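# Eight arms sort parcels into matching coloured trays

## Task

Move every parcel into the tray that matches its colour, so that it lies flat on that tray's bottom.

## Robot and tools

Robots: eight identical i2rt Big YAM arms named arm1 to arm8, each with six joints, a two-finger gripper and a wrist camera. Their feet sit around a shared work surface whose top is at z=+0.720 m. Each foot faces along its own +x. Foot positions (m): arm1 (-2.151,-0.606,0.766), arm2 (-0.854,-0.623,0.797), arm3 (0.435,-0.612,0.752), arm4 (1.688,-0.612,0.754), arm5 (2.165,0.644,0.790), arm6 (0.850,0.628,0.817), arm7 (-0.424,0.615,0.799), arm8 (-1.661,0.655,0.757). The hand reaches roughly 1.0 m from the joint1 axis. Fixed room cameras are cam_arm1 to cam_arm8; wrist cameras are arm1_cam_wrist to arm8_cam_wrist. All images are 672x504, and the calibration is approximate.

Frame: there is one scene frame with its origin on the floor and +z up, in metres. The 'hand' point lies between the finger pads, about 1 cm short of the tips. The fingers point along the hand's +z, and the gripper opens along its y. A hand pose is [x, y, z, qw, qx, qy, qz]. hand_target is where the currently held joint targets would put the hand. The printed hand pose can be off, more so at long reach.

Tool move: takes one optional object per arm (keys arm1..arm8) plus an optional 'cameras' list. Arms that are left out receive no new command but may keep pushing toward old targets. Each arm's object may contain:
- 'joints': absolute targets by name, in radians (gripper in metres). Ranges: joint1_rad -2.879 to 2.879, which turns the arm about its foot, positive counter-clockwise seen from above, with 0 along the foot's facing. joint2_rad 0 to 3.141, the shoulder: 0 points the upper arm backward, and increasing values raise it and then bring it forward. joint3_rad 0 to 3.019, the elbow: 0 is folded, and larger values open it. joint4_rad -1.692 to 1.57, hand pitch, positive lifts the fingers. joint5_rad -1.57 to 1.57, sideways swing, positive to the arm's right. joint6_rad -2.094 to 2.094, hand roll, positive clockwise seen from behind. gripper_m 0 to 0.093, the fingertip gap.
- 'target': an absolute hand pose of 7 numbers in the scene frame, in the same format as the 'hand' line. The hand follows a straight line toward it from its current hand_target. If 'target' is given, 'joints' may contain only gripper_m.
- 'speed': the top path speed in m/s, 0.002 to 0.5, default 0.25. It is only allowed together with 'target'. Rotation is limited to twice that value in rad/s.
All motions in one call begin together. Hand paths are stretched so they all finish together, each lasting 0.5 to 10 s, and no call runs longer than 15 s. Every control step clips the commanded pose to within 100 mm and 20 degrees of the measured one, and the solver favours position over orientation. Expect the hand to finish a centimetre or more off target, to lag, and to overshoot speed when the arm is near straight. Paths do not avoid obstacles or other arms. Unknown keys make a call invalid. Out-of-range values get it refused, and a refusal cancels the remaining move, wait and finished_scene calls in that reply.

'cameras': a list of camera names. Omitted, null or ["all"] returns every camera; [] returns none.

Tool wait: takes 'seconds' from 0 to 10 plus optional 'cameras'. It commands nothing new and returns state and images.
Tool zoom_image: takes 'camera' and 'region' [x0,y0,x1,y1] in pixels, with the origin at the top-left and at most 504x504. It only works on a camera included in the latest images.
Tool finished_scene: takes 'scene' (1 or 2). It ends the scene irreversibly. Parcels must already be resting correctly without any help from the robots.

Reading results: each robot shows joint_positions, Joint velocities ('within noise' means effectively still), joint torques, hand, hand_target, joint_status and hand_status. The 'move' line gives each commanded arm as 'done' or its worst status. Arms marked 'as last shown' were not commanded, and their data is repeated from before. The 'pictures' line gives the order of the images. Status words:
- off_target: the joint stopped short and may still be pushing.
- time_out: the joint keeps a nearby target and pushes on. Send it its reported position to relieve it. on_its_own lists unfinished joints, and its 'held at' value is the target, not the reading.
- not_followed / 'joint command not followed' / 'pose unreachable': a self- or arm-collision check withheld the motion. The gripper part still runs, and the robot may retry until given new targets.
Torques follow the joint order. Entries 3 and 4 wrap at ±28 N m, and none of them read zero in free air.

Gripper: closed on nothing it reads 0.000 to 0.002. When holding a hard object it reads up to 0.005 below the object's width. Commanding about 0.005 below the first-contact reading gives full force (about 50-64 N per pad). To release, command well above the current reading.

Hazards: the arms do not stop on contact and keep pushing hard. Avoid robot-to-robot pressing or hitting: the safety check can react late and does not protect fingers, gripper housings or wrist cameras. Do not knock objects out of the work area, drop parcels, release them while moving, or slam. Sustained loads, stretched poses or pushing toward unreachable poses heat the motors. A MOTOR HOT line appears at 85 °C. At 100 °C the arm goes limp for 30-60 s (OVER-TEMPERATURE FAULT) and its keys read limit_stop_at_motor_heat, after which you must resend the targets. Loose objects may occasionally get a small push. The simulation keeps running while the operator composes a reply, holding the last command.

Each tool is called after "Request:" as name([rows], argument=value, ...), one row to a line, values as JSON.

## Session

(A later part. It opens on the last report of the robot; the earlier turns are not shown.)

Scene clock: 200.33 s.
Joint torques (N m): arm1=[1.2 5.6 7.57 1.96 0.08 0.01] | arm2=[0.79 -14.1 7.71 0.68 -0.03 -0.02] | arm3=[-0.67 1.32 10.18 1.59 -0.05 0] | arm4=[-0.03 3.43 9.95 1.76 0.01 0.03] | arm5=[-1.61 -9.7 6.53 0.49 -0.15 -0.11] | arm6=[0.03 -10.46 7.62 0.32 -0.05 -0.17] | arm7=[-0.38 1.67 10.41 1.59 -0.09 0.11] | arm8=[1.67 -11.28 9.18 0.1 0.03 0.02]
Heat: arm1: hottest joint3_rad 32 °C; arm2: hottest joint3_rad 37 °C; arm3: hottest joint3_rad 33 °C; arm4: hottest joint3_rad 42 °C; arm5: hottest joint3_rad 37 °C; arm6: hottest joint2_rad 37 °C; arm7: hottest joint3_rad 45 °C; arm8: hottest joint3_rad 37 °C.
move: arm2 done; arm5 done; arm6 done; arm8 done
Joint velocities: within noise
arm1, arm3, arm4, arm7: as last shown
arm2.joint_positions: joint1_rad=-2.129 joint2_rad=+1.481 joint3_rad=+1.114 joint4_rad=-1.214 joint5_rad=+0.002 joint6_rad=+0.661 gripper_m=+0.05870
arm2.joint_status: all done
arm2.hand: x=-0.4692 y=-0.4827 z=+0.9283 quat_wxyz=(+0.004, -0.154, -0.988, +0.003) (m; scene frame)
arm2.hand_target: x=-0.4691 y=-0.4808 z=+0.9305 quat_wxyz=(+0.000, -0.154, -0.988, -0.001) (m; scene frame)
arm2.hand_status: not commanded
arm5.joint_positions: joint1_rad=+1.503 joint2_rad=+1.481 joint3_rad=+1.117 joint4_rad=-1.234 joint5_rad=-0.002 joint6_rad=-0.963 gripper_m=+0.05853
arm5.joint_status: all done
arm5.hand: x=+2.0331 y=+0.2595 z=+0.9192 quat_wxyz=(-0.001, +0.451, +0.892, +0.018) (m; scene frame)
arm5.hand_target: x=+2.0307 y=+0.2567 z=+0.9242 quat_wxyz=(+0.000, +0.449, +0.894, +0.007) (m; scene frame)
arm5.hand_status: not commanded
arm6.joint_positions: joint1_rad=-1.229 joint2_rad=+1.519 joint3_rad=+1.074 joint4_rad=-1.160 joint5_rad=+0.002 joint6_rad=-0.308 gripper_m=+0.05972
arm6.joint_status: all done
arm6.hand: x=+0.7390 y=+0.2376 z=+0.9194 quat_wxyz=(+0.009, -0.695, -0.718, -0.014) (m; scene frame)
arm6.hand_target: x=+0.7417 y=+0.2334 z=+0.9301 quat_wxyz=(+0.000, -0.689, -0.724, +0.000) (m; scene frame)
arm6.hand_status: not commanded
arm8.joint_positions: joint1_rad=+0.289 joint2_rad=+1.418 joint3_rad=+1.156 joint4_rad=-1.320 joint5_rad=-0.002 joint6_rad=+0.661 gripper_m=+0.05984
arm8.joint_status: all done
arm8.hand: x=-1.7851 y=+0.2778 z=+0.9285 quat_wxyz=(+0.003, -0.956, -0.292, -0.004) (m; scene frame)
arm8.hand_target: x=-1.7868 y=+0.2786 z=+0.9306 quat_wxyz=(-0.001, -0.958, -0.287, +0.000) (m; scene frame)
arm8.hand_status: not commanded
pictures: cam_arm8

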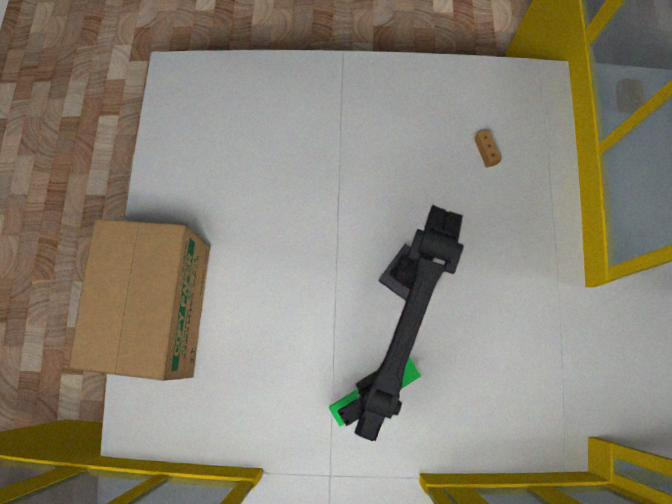

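Request:
move(arm8={"target":[-1.873,0.015,0.88,0,0.829,0.559,0],"speed":0.25}, arm5={"target":[1.947,0.006,0.88,0,0.824,0.566,0],"speed":0.25}, arm6={"target":[0.677,0.0,0.88,0,0.814,0.581,0],"speed":0.25}, arm2={"target":[-0.19,-0.38,0.88,0,0,1,0],"speed":0.25}, cameras=[])

Request:
move(arm8={"target":[-1.873,0.015,0.757,0,0.829,0.559,0],"speed":0.12}, arm5={"target":[1.947,0.006,0.757,0,0.824,0.566,0],"speed":0.12}, arm6={"target":[0.677,0.0,0.757,0,0.814,0.581,0],"speed":0.12}, arm2={"target":[-0.19,-0.38,0.757,0,0,1,0],"speed":0.12}, cameras=["cam_arm1"])

Scene clock: 214.97 s.
Joint torques (N m): arm1=[0.97 5.42 7.58 1.94 0.09 0.01] | arm2=[0.26 -25.35 12.08 0.16 0.01 -0.2] | arm3=[-0.62 1.14 10.17 1.61 -0.05 0] | arm4=[-0.03 3.43 9.96 1.76 0.01 0.03] | arm5=[-1.38 -18.08 10.11 -0.12 0 0.05] | arm6=[-0.15 -15.33 12.33 -0.2 0.03 0] | arm7=[-0.5 1.44 10.44 1.61 -0.1 0.13] | arm8=[1.55 -20.66 14.79 -0.57 -0.05 -0.1]
Heat: arm1: hottest joint3_rad 32 °C; arm2: hottest joint3_rad 37 °C; arm3: hottest joint3_rad 33 °C; arm4: hottest joint3_rad 42 °C; arm5: hottest joint3_rad 37 °C; arm6: hottest joint2_rad 36 °C; arm7: hottest joint3_rad 45 °C; arm8: hottest joint3_rad 37 °C.
move: arm2 off_target; arm5 off_target; arm6 off_target; arm8 off_target
Joint velocities: within noise
arm1.joint_positions: joint1_rad=+0.458 joint2_rad=+0.456 joint3_rad=+1.438 joint4_rad=-1.139 joint5_rad=+0.063 joint6_rad=-0.074 gripper_m=+0.09396
arm1.joint_status: not commanded
arm1.hand: x=-1.9866 y=-0.6052 z=+1.4040 quat_wxyz=(-0.650, +0.024, -0.759, +0.041) (m; scene frame)
arm1.hand_target: x=-1.9921 y=-0.6053 z=+1.4119 quat_wxyz=(-0.658, +0.023, -0.752, +0.041) (m; scene frame)
arm1.hand_status: not commanded
arm2.joint_positions: joint1_rad=-2.129 joint2_rad=+2.286 joint3_rad=+2.159 joint4_rad=-1.462 joint5_rad=+0.002 joint6_rad=+0.366 gripper_m=+0.05869
arm2.joint_status: not commanded
arm2.hand: x=-0.2005 y=-0.3840 z=+0.8750 quat_wxyz=(+0.008, -0.007, -1.000, +0.004) (m; scene frame)
arm2.hand_target: x=-0.1905 y=-0.3801 z=+0.8801 quat_wxyz=(-0.001, +0.000, -1.000, +0.000) (m; scene frame)
arm2.hand_status: off_target (0.012 m and 1.3 deg from the pose sent, 0.301 m and 17.7 deg at the start)
arm3.joint_positions: joint1_rad=+0.288 joint2_rad=+0.566 joint3_rad=+1.355 joint4_rad=-1.309 joint5_rad=+0.227 joint6_rad=-0.408 gripper_m=+0.09396
arm3.joint_status: not commanded
arm3.hand: x=+0.2384 y=-0.5089 z=+1.2929 quat_wxyz=(-0.272, +0.862, -0.018, -0.428) (m; scene frame)
arm3.hand_target: x=+0.2407 y=-0.5098 z=+1.3061 quat_wxyz=(-0.276, +0.854, -0.020, -0.440) (m; scene frame)
arm3.hand_status: not commanded
arm4.joint_positions: joint1_rad=-0.202 joint2_rad=+0.526 joint3_rad=+1.372 joint4_rad=-1.530 joint5_rad=+0.176 joint6_rad=+0.279 gripper_m=+0.09396
arm4.joint_status: not commanded
arm4.hand: x=+1.8391 y=-0.5129 z=+1.2624 quat_wxyz=(-0.405, +0.175, -0.887, -0.138) (m; scene frame)
arm4.hand_target: x=+1.8372 y=-0.5146 z=+1.2716 quat_wxyz=(-0.414, +0.173, -0.882, -0.143) (m; scene frame)
arm4.hand_status: not commanded
arm5.joint_positions: joint1_rad=+1.503 joint2_rad=+2.174 joint3_rad=+1.964 joint4_rad=-1.388 joint5_rad=-0.001 joint6_rad=+0.029 gripper_m=+0.05850
arm5.joint_status: not commanded
arm5.hand: x=+1.9512 y=+0.0197 z=+0.8638 quat_wxyz=(-0.009, +0.821, +0.570, +0.015) (m; scene frame)
arm5.hand_target: x=+1.9472 y=+0.0068 z=+0.8803 quat_wxyz=(+0.000, +0.824, +0.566, +0.000) (m; scene frame)
arm5.hand_status: off_target (0.022 m and 2.1 deg from the pose sent, 0.271 m and 57.4 deg at the start)
arm6.joint_positions: joint1_rad=-1.229 joint2_rad=+2.126 joint3_rad=+1.809 joint4_rad=-1.285 joint5_rad=+0.000 joint6_rad=+0.053 gripper_m=+0.05974
arm6.joint_status: not commanded
arm6.hand: x=+0.6772 y=+0.0179 z=+0.8688 quat_wxyz=(+0.010, -0.813, -0.582, -0.012) (m; scene frame)
arm6.hand_target: x=+0.6772 y=+0.0009 z=+0.8803 quat_wxyz=(+0.000, -0.814, -0.581, +0.000) (m; scene frame)
arm6.hand_status: off_target (0.021 m and 1.8 deg from the pose sent, 0.249 m and 20.9 deg at the start)
arm7.joint_positions: joint1_rad=-0.316 joint2_rad=+0.535 joint3_rad=+1.368 joint4_rad=-1.177 joint5_rad=-0.073 joint6_rad=-0.126 gripper_m=+0.09396
arm7.joint_status: not commanded
arm7.hand: x=-0.2873 y=+0.4416 z=+1.3804 quat_wxyz=(-0.508, -0.311, -0.757, +0.270) (m; scene frame)
arm7.hand_target: x=-0.2897 y=+0.4449 z=+1.3917 quat_wxyz=(-0.517, -0.307, -0.750, +0.275) (m; scene frame)
arm7.hand_status: not commanded
arm8.joint_positions: joint1_rad=+0.289 joint2_rad=+2.157 joint3_rad=+2.031 joint4_rad=-1.468 joint5_rad=+0.000 joint6_rad=+0.074 gripper_m=+0.05985
arm8.joint_status: not commanded
arm8.hand: x=-1.8676 y=+0.0273 z=+0.8725 quat_wxyz=(+0.007, -0.831, -0.556, -0.009) (m; scene frame)
arm8.hand_target: x=-1.8728 y=+0.0156 z=+0.8800 quat_wxyz=(+0.000, -0.829, -0.559, +0.001) (m; scene frame)
arm8.hand_status: off_target (0.015 m and 1.3 deg from the pose sent, 0.281 m and 34.0 deg at the start)
pictures: none
No camera images: "cameras" was empty.

Scene clock: 216.73 s.
Joint torques (N m): arm1=[1.61 5.71 7.53 1.95 0.11 0] | arm2=[0.26 -26.23 8.18 0.91 0 -0.2] | arm3=[-0.62 1.08 10.18 1.59 -0.05 0.01] | arm4=[-0.03 3.43 9.96 1.77 0.01 0.03] | arm5=[-0.73 -19.55 6.68 0.77 -0.01 0.05] | arm6=[-0.09 -16.26 7.76 0.55 0.03 0] | arm7=[-0.21 1.49 10.47 1.63 -0.09 0.12] | arm8=[1.73 -21.42 9.44 0.32 -0.06 -0.1]
Heat: arm1: hottest joint3_rad 32 °C; arm2: hottest joint3_rad 37 °C; arm3: hottest joint3_rad 33 °C; arm4: hottest joint3_rad 42 °C; arm5: hottest joint3_rad 37 °C; arm6: hottest joint2_rad 36 °C; arm7: hottest joint3_rad 45 °C; arm8: hottest joint3_rad 37 °C.
move: arm2 done; arm5 done; arm6 done; arm8 done
Joint velocities: within noise
arm1, arm3, arm4, arm7: as last shown
arm2.joint_positions: joint1_rad=-2.129 joint2_rad=+2.387 joint3_rad=+2.054 joint4_rad=-1.236 joint5_rad=+0.002 joint6_rad=+0.365 gripper_m=+0.05869
arm2.joint_status: not commanded
arm2.hand: x=-0.1914 y=-0.3806 z=+0.7668 quat_wxyz=(-0.001, -0.007, -1.000, +0.000) (m; scene frame)
arm2.hand_target: x=-0.1902 y=-0.3799 z=+0.7572 quat_wxyz=(+0.000, +0.000, -1.000, +0.000) (m; scene frame)
arm2.hand_status: done (0.010 m and 0.8 deg from the pose sent, 0.118 m and 1.3 deg at the start)
arm5.joint_positions: joint1_rad=+1.503 joint2_rad=+2.293 joint3_rad=+1.873 joint4_rad=-1.164 joint5_rad=-0.001 joint6_rad=+0.029 gripper_m=+0.05850
arm5.joint_status: not commanded
arm5.hand: x=+1.9487 y=+0.0117 z=+0.7538 quat_wxyz=(-0.005, +0.822, +0.570, +0.009) (m; scene frame)
arm5.hand_target: x=+1.9470 y=+0.0061 z=+0.7571 quat_wxyz=(+0.000, +0.824, +0.566, +0.000) (m; scene frame)
arm5.hand_status: done (0.007 m and 1.3 deg from the pose sent, 0.108 m and 2.1 deg at the start)
arm6.joint_positions: joint1_rad=-1.229 joint2_rad=+2.270 joint3_rad=+1.755 joint4_rad=-1.067 joint5_rad=+0.000 joint6_rad=+0.054 gripper_m=+0.05974
arm6.joint_status: not commanded
arm6.hand: x=+0.6738 y=+0.0058 z=+0.7594 quat_wxyz=(+0.004, -0.813, -0.582, -0.004) (m; scene frame)
arm6.hand_target: x=+0.6769 y=+0.0001 z=+0.7571 quat_wxyz=(+0.000, -0.814, -0.581, +0.000) (m; scene frame)
arm6.hand_status: done (0.007 m and 0.7 deg from the pose sent, 0.113 m and 1.8 deg at the start)
arm8.joint_positions: joint1_rad=+0.289 joint2_rad=+2.251 joint3_rad=+1.910 joint4_rad=-1.228 joint5_rad=+0.000 joint6_rad=+0.073 gripper_m=+0.05985
arm8.joint_status: not commanded
arm8.hand: x=-1.8713 y=+0.0157 z=+0.7667 quat_wxyz=(-0.001, -0.831, -0.557, +0.001) (m; scene frame)
arm8.hand_target: x=-1.8729 y=+0.0152 z=+0.7570 quat_wxyz=(+0.000, -0.829, -0.559, +0.000) (m; scene frame)
arm8.hand_status: done (0.010 m and 0.4 deg from the pose sent, 0.116 m and 1.3 deg at the start)
pictures: cam_arm1

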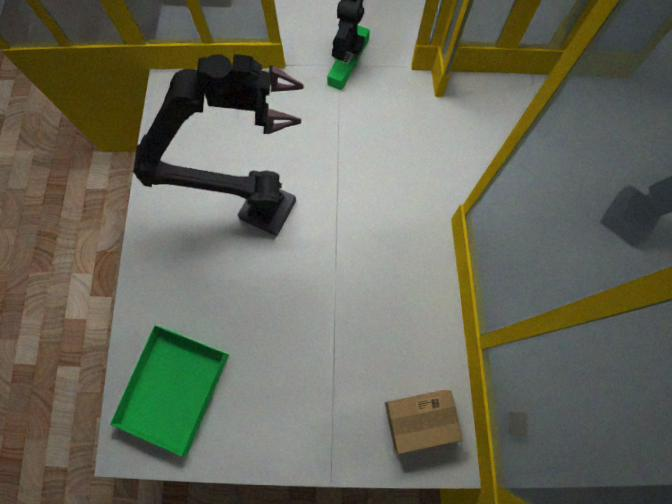

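Request:
move(arm8={"joints":{"gripper_m":0.09}}, arm5={"joints":{"gripper_m":0.09}}, arm6={"joints":{"gripper_m":0.09}}, arm2={"joints":{"gripper_m":0.09}}, arm1={"joints":{"joint1_rad":1.57}}, arm4={"joints":{"joint1_rad":0.22}}, cameras=[])

Request:
move(arm8={"target":[-1.871,0.018,0.9,0,0.829,0.559,0],"speed":0.25}, arm5={"target":[1.948,0.01,0.9,0,0.824,0.566,0],"speed":0.25}, arm6={"target":[0.677,0.005,0.9,0,0.814,0.581,0],"speed":0.25}, arm2={"target":[-0.191,-0.38,0.9,0,0,1,0],"speed":0.25}, cameras=[])

Request:
move(arm8={"target":[-1.77,0.31,0.92,0,0.829,0.559,0],"speed":0.4}, arm5={"target":[2.04,0.29,0.92,0,0.824,0.566,0],"speed":0.4}, arm6={"target":[0.75,0.27,0.92,0,0.814,0.581,0],"speed":0.4}, arm2={"target":[-0.526,-0.5,0.92,0,0,1,0],"speed":0.4}, cameras=[])

Request:
move(arm1={"target":[-1.869,0.025,0.878,0,-0.559,0.829,0],"speed":0.35}, arm4={"target":[1.952,0.02,0.878,0,-0.566,0.824,0],"speed":0.35}, arm3={"target":[-0.20,-0.377,0.878,0,1,0,0],"speed":0.35}, cameras=["arm1_cam_wrist","arm4_cam_wrist","arm3_cam_wrist"])

Scene clock: 242.57 s.
Joint torques (N m): arm1=[2.08 5.66 7.66 1.98 0.11 0.04] | arm2=[0.32 -26.17 8.2 0.9 0 -0.19] | arm3=[-0.62 1.26 10.18 1.61 -0.05 0] | arm4=[1.26 3.43 9.95 1.76 0.01 0.03] | arm5=[-0.5 -19.55 6.6 0.87 -0.1 0.02] | arm6=[-0.09 -16.38 7.71 0.55 0.03 0] | arm7=[-0.32 1.61 10.48 1.61 -0.09 0.12] | arm8=[1.67 -21.36 9.46 0.29 -0.06 -0.1]
Heat: arm1: hottest joint3_rad 32 °C; arm2: hottest joint3_rad 38 °C; arm3: hottest joint3_rad 33 °C; arm4: hottest joint3_rad 42 °C; arm5: hottest joint3_rad 38 °C; arm6: hottest joint2_rad 35 °C; arm7: hottest joint3_rad 45 °C; arm8: hottest joint2_rad 36 °C.
move: arm1 done; arm2 done; arm4 done; arm5 done; arm6 done; arm8 done
Joint velocities: within noise
arm1.joint_positions: joint1_rad=+1.558 joint2_rad=+0.456 joint3_rad=+1.438 joint4_rad=-1.139 joint5_rad=+0.063 joint6_rad=-0.074 gripper_m=+0.09397
arm1.joint_status: all done
arm1.hand: x=-2.0727 y=-0.4535 z=+1.4022 quat_wxyz=(-0.571, +0.418, -0.638, -0.304) (m; scene frame)
arm1.hand_target: x=-2.0768 y=-0.4574 z=+1.4101 quat_wxyz=(-0.576, +0.418, -0.630, -0.311) (m; scene frame)
arm1.hand_status: not commanded
arm2.joint_positions: joint1_rad=-2.129 joint2_rad=+2.387 joint3_rad=+2.054 joint4_rad=-1.236 joint5_rad=+0.002 joint6_rad=+0.365 gripper_m=+0.08992
arm2.joint_status: all done
arm2.hand: x=-0.1914 y=-0.3806 z=+0.7668 quat_wxyz=(-0.001, -0.007, -1.000, +0.000) (m; scene frame)
arm2.hand_target: x=-0.1902 y=-0.3800 z=+0.7572 quat_wxyz=(+0.000, +0.000, -1.000, +0.000) (m; scene frame)
arm2.hand_status: not commanded
arm3, arm7: as last shown
arm4.joint_positions: joint1_rad=+0.205 joint2_rad=+0.526 joint3_rad=+1.372 joint4_rad=-1.530 joint5_rad=+0.175 joint6_rad=+0.279 gripper_m=+0.09396
arm4.joint_status: all done
arm4.hand: x=+1.7900 y=-0.4629 z=+1.2625 quat_wxyz=(-0.367, +0.349, -0.834, -0.219) (m; scene frame)
arm4.hand_target: x=+1.7869 y=-0.4639 z=+1.2717 quat_wxyz=(-0.373, +0.352, -0.827, -0.230) (m; scene frame)
arm4.hand_status: not commanded
arm5.joint_positions: joint1_rad=+1.503 joint2_rad=+2.293 joint3_rad=+1.873 joint4_rad=-1.164 joint5_rad=+0.000 joint6_rad=+0.030 gripper_m=+0.08988
arm5.joint_status: all done
arm5.hand: x=+1.9486 y=+0.0117 z=+0.7538 quat_wxyz=(-0.005, +0.822, +0.570, +0.009) (m; scene frame)
arm5.hand_target: x=+1.9469 y=+0.0061 z=+0.7571 quat_wxyz=(+0.000, +0.824, +0.566, +0.000) (m; scene frame)
arm5.hand_status: not commanded
arm6.joint_positions: joint1_rad=-1.229 joint2_rad=+2.270 joint3_rad=+1.755 joint4_rad=-1.067 joint5_rad=+0.000 joint6_rad=+0.054 gripper_m=+0.08989
arm6.joint_status: all done
arm6.hand: x=+0.6738 y=+0.0058 z=+0.7594 quat_wxyz=(+0.004, -0.813, -0.582, -0.004) (m; scene frame)
arm6.hand_target: x=+0.6769 y=+0.0001 z=+0.7571 quat_wxyz=(+0.000, -0.814, -0.581, +0.000) (m; scene frame)
arm6.hand_status: not commanded
arm8.joint_positions: joint1_rad=+0.289 joint2_rad=+2.251 joint3_rad=+1.910 joint4_rad=-1.228 joint5_rad=+0.000 joint6_rad=+0.073 gripper_m=+0.08992
arm8.joint_status: all done
arm8.hand: x=-1.8713 y=+0.0157 z=+0.7667 quat_wxyz=(-0.001, -0.831, -0.557, +0.001) (m; scene frame)
arm8.hand_target: x=-1.8729 y=+0.0152 z=+0.7570 quat_wxyz=(+0.000, -0.829, -0.559, +0.000) (m; scene frame)
arm8.hand_status: not commanded
pictures: none
No camera images: "cameras" was empty.

Scene clock: 244.03 s.
Joint torques (N m): arm1=[2.08 5.42 7.6 2.03 0.08 0.01] | arm2=[0.32 -24.94 11.55 0.21 0 -0.19] | arm3=[-0.56 1.26 10.18 1.58 -0.05 0] | arm4=[1.32 3.43 9.95 1.77 0.01 0.03] | arm5=[-1.08 -18.43 9.58 -0.21 -0.04 0.08] | arm6=[-0.21 -17.08 11.58 -0.23 0.03 -0.03] | arm7=[-0.21 1.49 10.43 1.59 -0.09 0.13] | arm8=[1.85 -20.37 14.26 -0.55 -0.06 -0.1]
Heat: arm1: hottest joint3_rad 32 °C; arm2: hottest joint3_rad 38 °C; arm3: hottest joint3_rad 33 °C; arm4: hottest joint3_rad 42 °C; arm5: hottest joint3_rad 38 °C; arm6: hottest joint2_rad 35 °C; arm7: hottest joint3_rad 45 °C; arm8: hottest joint2_rad 36 °C.
move: arm2 done; arm5 off_target; arm6 off_target; arm8 off_target
Joint velocities: within noise
arm1, arm3, arm4, arm7: as last shown
arm2.joint_positions: joint1_rad=-2.129 joint2_rad=+2.273 joint3_rad=+2.204 joint4_rad=-1.508 joint5_rad=+0.002 joint6_rad=+0.365 gripper_m=+0.08992
arm2.joint_status: not commanded
arm2.hand: x=-0.1987 y=-0.3834 z=+0.9007 quat_wxyz=(+0.003, -0.007, -1.000, +0.002) (m; scene frame)
arm2.hand_target: x=-0.1914 y=-0.3800 z=+0.9000 quat_wxyz=(-0.001, +0.000, -1.000, +0.000) (m; scene frame)
arm2.hand_status: done (0.008 m and 0.8 deg from the pose sent, 0.133 m and 0.8 deg at the start)
arm5.joint_positions: joint1_rad=+1.503 joint2_rad=+2.150 joint3_rad=+1.988 joint4_rad=-1.426 joint5_rad=+0.000 joint6_rad=+0.030 gripper_m=+0.08988
arm5.joint_status: not commanded
arm5.hand: x=+1.9512 y=+0.0201 z=+0.8883 quat_wxyz=(-0.006, +0.822, +0.570, +0.010) (m; scene frame)
arm5.hand_target: x=+1.9481 y=+0.0105 z=+0.9001 quat_wxyz=(+0.000, +0.824, +0.566, +0.000) (m; scene frame)
arm5.hand_status: off_target (0.016 m and 1.5 deg from the pose sent, 0.146 m and 1.3 deg at the start)
arm6.joint_positions: joint1_rad=-1.229 joint2_rad=+2.120 joint3_rad=+1.824 joint4_rad=-1.320 joint5_rad=+0.000 joint6_rad=+0.054 gripper_m=+0.08989
arm6.joint_status: not commanded
arm6.hand: x=+0.6779 y=+0.0204 z=+0.8780 quat_wxyz=(+0.014, -0.813, -0.581, -0.017) (m; scene frame)
arm6.hand_target: x=+0.6772 y=+0.0059 z=+0.9003 quat_wxyz=(+0.000, -0.814, -0.581, +0.000) (m; scene frame)
arm6.hand_status: off_target (0.027 m and 2.6 deg from the pose sent, 0.141 m and 0.7 deg at the start)
arm8.joint_positions: joint1_rad=+0.289 joint2_rad=+2.143 joint3_rad=+2.063 joint4_rad=-1.510 joint5_rad=+0.000 joint6_rad=+0.073 gripper_m=+0.08992
arm8.joint_status: not commanded
arm8.hand: x=-1.8673 y=+0.0282 z=+0.8936 quat_wxyz=(+0.005, -0.831, -0.557, -0.007) (m; scene frame)
arm8.hand_target: x=-1.8708 y=+0.0185 z=+0.8999 quat_wxyz=(+0.000, -0.829, -0.559, +0.000) (m; scene frame)
arm8.hand_status: off_target (0.013 m and 1.1 deg from the pose sent, 0.133 m and 0.4 deg at the start; pose on its path clipped on 1 of 44 steps)
pictures: none
No camera images: "cameras" was empty.

Scene clock: 245.87 s.
Joint torques (N m): arm1=[2.14 5.42 7.61 1.94 0.09 0] | arm2=[0.85 -10.87 7.53 0.9 0 -0.11] | arm3=[-0.62 1.32 10.14 1.61 -0.05 0] | arm4=[1.32 3.43 9.95 1.77 0.01 0.03] | arm5=[-1.44 -8.06 6.46 0.76 -0.04 -0.05] | arm6=[-0.38 -8.82 7.39 0.51 0.03 -0.04] | arm7=[-0.38 1.38 10.41 1.58 -0.09 0.12] | arm8=[2.55 -9.29 9.17 0.18 -0.08 0.02]
Heat: arm1: hottest joint3_rad 32 °C; arm2: hottest joint3_rad 38 °C; arm3: hottest joint3_rad 33 °C; arm4: hottest joint3_rad 42 °C; arm5: hottest joint3_rad 38 °C; arm6: hottest joint2_rad 35 °C; arm7: hottest joint3_rad 45 °C; arm8: hottest joint2_rad 37 °C.
move: arm2 done; arm5 done; arm6 done; arm8 done
Joint velocities: within noise
arm1, arm3, arm4, arm7: as last shown
arm2.joint_positions: joint1_rad=-2.128 joint2_rad=+1.333 joint3_rad=+0.941 joint4_rad=-1.190 joint5_rad=+0.002 joint6_rad=+0.365 gripper_m=+0.08992
arm2.joint_status: not commanded
arm2.hand: x=-0.5266 y=-0.5033 z=+0.9201 quat_wxyz=(+0.005, -0.006, -1.000, +0.002) (m; scene frame)
arm2.hand_target: x=-0.5261 y=-0.5000 z=+0.9201 quat_wxyz=(+0.000, +0.000, -1.000, +0.000) (m; scene frame)
arm2.hand_status: done (0.003 m and 0.9 deg from the pose sent, 0.348 m and 0.9 deg at the start)
arm5.joint_positions: joint1_rad=+1.503 joint2_rad=+1.387 joint3_rad=+1.009 joint4_rad=-1.210 joint5_rad=+0.000 joint6_rad=+0.030 gripper_m=+0.08988
arm5.joint_status: not commanded
arm5.hand: x=+2.0443 y=+0.2930 z=+0.9163 quat_wxyz=(-0.006, +0.822, +0.570, +0.010) (m; scene frame)
arm5.hand_target: x=+2.0400 y=+0.2900 z=+0.9202 quat_wxyz=(+0.000, +0.824, +0.566, +0.000) (m; scene frame)
arm5.hand_status: done (0.006 m and 1.5 deg from the pose sent, 0.286 m and 1.5 deg at the start)
arm6.joint_positions: joint1_rad=-1.229 joint2_rad=+1.430 joint3_rad=+0.958 joint4_rad=-1.131 joint5_rad=+0.000 joint6_rad=+0.054 gripper_m=+0.08989
arm6.joint_status: not commanded
arm6.hand: x=+0.7498 y=+0.2743 z=+0.9125 quat_wxyz=(+0.010, -0.813, -0.582, -0.013) (m; scene frame)
arm6.hand_target: x=+0.7499 y=+0.2700 z=+0.9200 quat_wxyz=(+0.000, -0.814, -0.581, +0.000) (m; scene frame)
arm6.hand_status: done (0.009 m and 1.9 deg from the pose sent, 0.263 m and 2.6 deg at the start)
arm8.joint_positions: joint1_rad=+0.295 joint2_rad=+1.332 joint3_rad=+1.048 joint4_rad=-1.299 joint5_rad=+0.000 joint6_rad=+0.073 gripper_m=+0.08992
arm8.joint_status: not commanded
arm8.hand: x=-1.7723 y=+0.3110 z=+0.9195 quat_wxyz=(+0.003, -0.829, -0.559, -0.004) (m; scene frame)
arm8.hand_target: x=-1.7700 y=+0.3100 z=+0.9200 quat_wxyz=(+0.000, -0.829, -0.559, +0.000) (m; scene frame)
arm8.hand_status: done (0.003 m and 0.6 deg from the pose sent, 0.299 m and 1.1 deg at the start)
pictures: none
No camera images: "cameras" was empty.

Scene clock: 249.23 s.
Joint torques (N m): arm1=[1.32 -19.49 12.42 -0.13 -0.03 0.04] | arm2=[0.85 -10.87 7.53 0.9 0 -0.11] | arm3=[-2.08 -23.65 14.08 -0.28 -0.3 0.07] | arm4=[1.32 -17.08 14.61 -0.25 -0.15 -0.03] | arm5=[-1.55 -8.29 6.42 0.8 -0.04 -0.06] | arm6=[-0.32 -8.82 7.41 0.53 0.03 -0.04] | arm7=[-0.32 1.61 10.44 1.59 -0.09 0.12] | arm8=[2.37 -9.82 9.11 0.14 -0.08 0.03]
Heat: arm1: hottest joint3_rad 33 °C; arm2: hottest joint3_rad 38 °C; arm3: hottest joint3_rad 33 °C; arm4: hottest joint3_rad 42 °C; arm5: hottest joint3_rad 37 °C; arm6: hottest joint2_rad 35 °C; arm7: hottest joint3_rad 45 °C; arm8: hottest joint2_rad 37 °C.
move: arm1 off_target; arm3 off_target; arm4 off_target
Joint velocities: within noise
arm1.joint_positions: joint1_rad=+1.570 joint2_rad=+2.203 joint3_rad=+2.109 joint4_rad=-1.483 joint5_rad=-0.004 joint6_rad=-0.044 gripper_m=+0.09397
arm1.joint_status: not commanded
arm1.hand: x=-1.8721 y=+0.0141 z=+0.8749 quat_wxyz=(+0.005, +0.561, -0.828, +0.005) (m; scene frame)
arm1.hand_target: x=-1.8692 y=+0.0244 z=+0.8779 quat_wxyz=(+0.000, +0.559, -0.829, +0.000) (m; scene frame)
arm1.hand_status: off_target (0.012 m and 0.8 deg from the pose sent, 0.738 m and 80.6 deg at the start)
arm2, arm5, arm6, arm7, arm8: as last shown
arm3.joint_positions: joint1_rad=+0.270 joint2_rad=+2.172 joint3_rad=+2.047 joint4_rad=-1.481 joint5_rad=-0.003 joint6_rad=-0.368 gripper_m=+0.09396
arm3.joint_status: not commanded
arm3.hand: x=-0.1896 y=-0.3911 z=+0.8603 quat_wxyz=(+0.005, +1.000, +0.013, +0.019) (m; scene frame)
arm3.hand_target: x=-0.1989 y=-0.3774 z=+0.8781 quat_wxyz=(+0.000, +1.000, +0.000, -0.001) (m; scene frame)
arm3.hand_status: off_target (0.025 m and 2.7 deg from the pose sent, 0.618 m and 61.0 deg at the start)
arm4.joint_positions: joint1_rad=+0.214 joint2_rad=+2.157 joint3_rad=+2.085 joint4_rad=-1.493 joint5_rad=+0.010 joint6_rad=-0.017 gripper_m=+0.09396
arm4.joint_status: not commanded
arm4.hand: x=+1.9553 y=+0.0049 z=+0.8791 quat_wxyz=(+0.003, +0.557, -0.830, +0.003) (m; scene frame)
arm4.hand_target: x=+1.9515 y=+0.0194 z=+0.8781 quat_wxyz=(-0.001, +0.566, -0.824, -0.001) (m; scene frame)
arm4.hand_status: off_target (0.015 m and 1.3 deg from the pose sent, 0.638 m and 55.5 deg at the start)
pictures: arm1_cam_wrist, arm3_cam_wrist, arm4_cam_wrist
camera_calibration:
arm1_cam_wrist: T_world_to_cam=[[0.922404, -0.38622, -0.00210385, 1.73519], [-0.312005, -0.748344, 0.58535, -1.08093], [-0.227648, -0.539272, -0.810778, 0.417391], [0, 0, 0, 1]] pos_world=[-1.84279, 0.0863459, 0.974785]
arm3_cam_wrist: T_world_to_cam=[[-0.0219423, 0.999759, -0.000247775, 0.385923], [0.790636, 0.0175043, 0.612037, -0.363896], [0.611894, 0.0132336, -0.790829, 0.925567], [0, 0, 0, 1]] pos_world=[-0.270171, -0.391709, 0.954779]
arm4_cam_wrist: T_world_to_cam=[[0.930601, -0.365768, 0.0139956, -1.83272], [-0.303573, -0.749868, 0.587828, 0.0852862], [-0.204514, -0.551282, -0.808865, 1.23855], [0, 0, 0, 1]] pos_world=[1.98472, 0.0763908, 0.977333]

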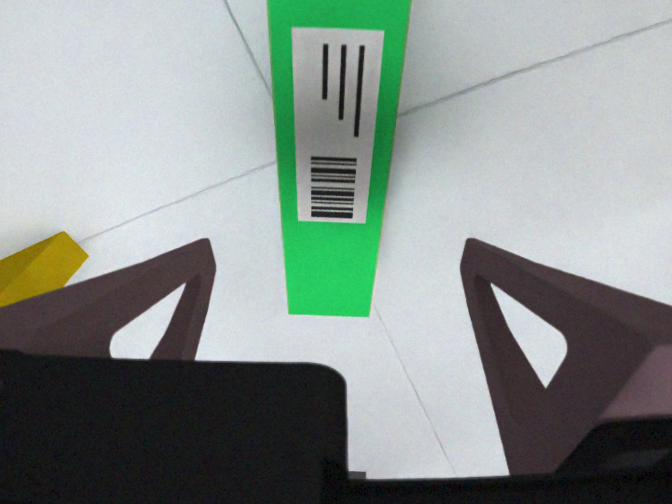

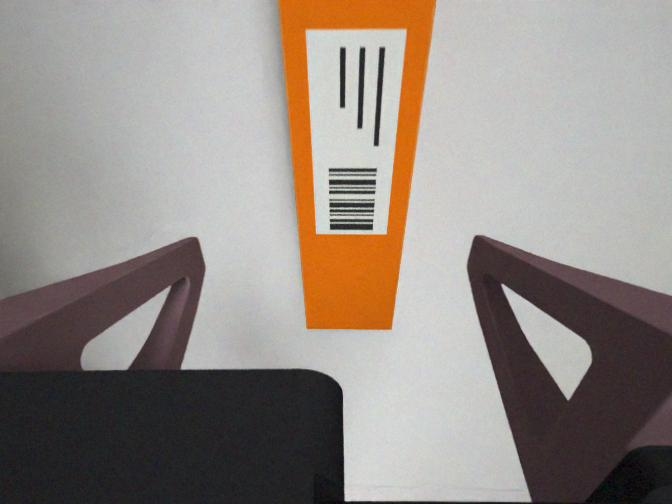

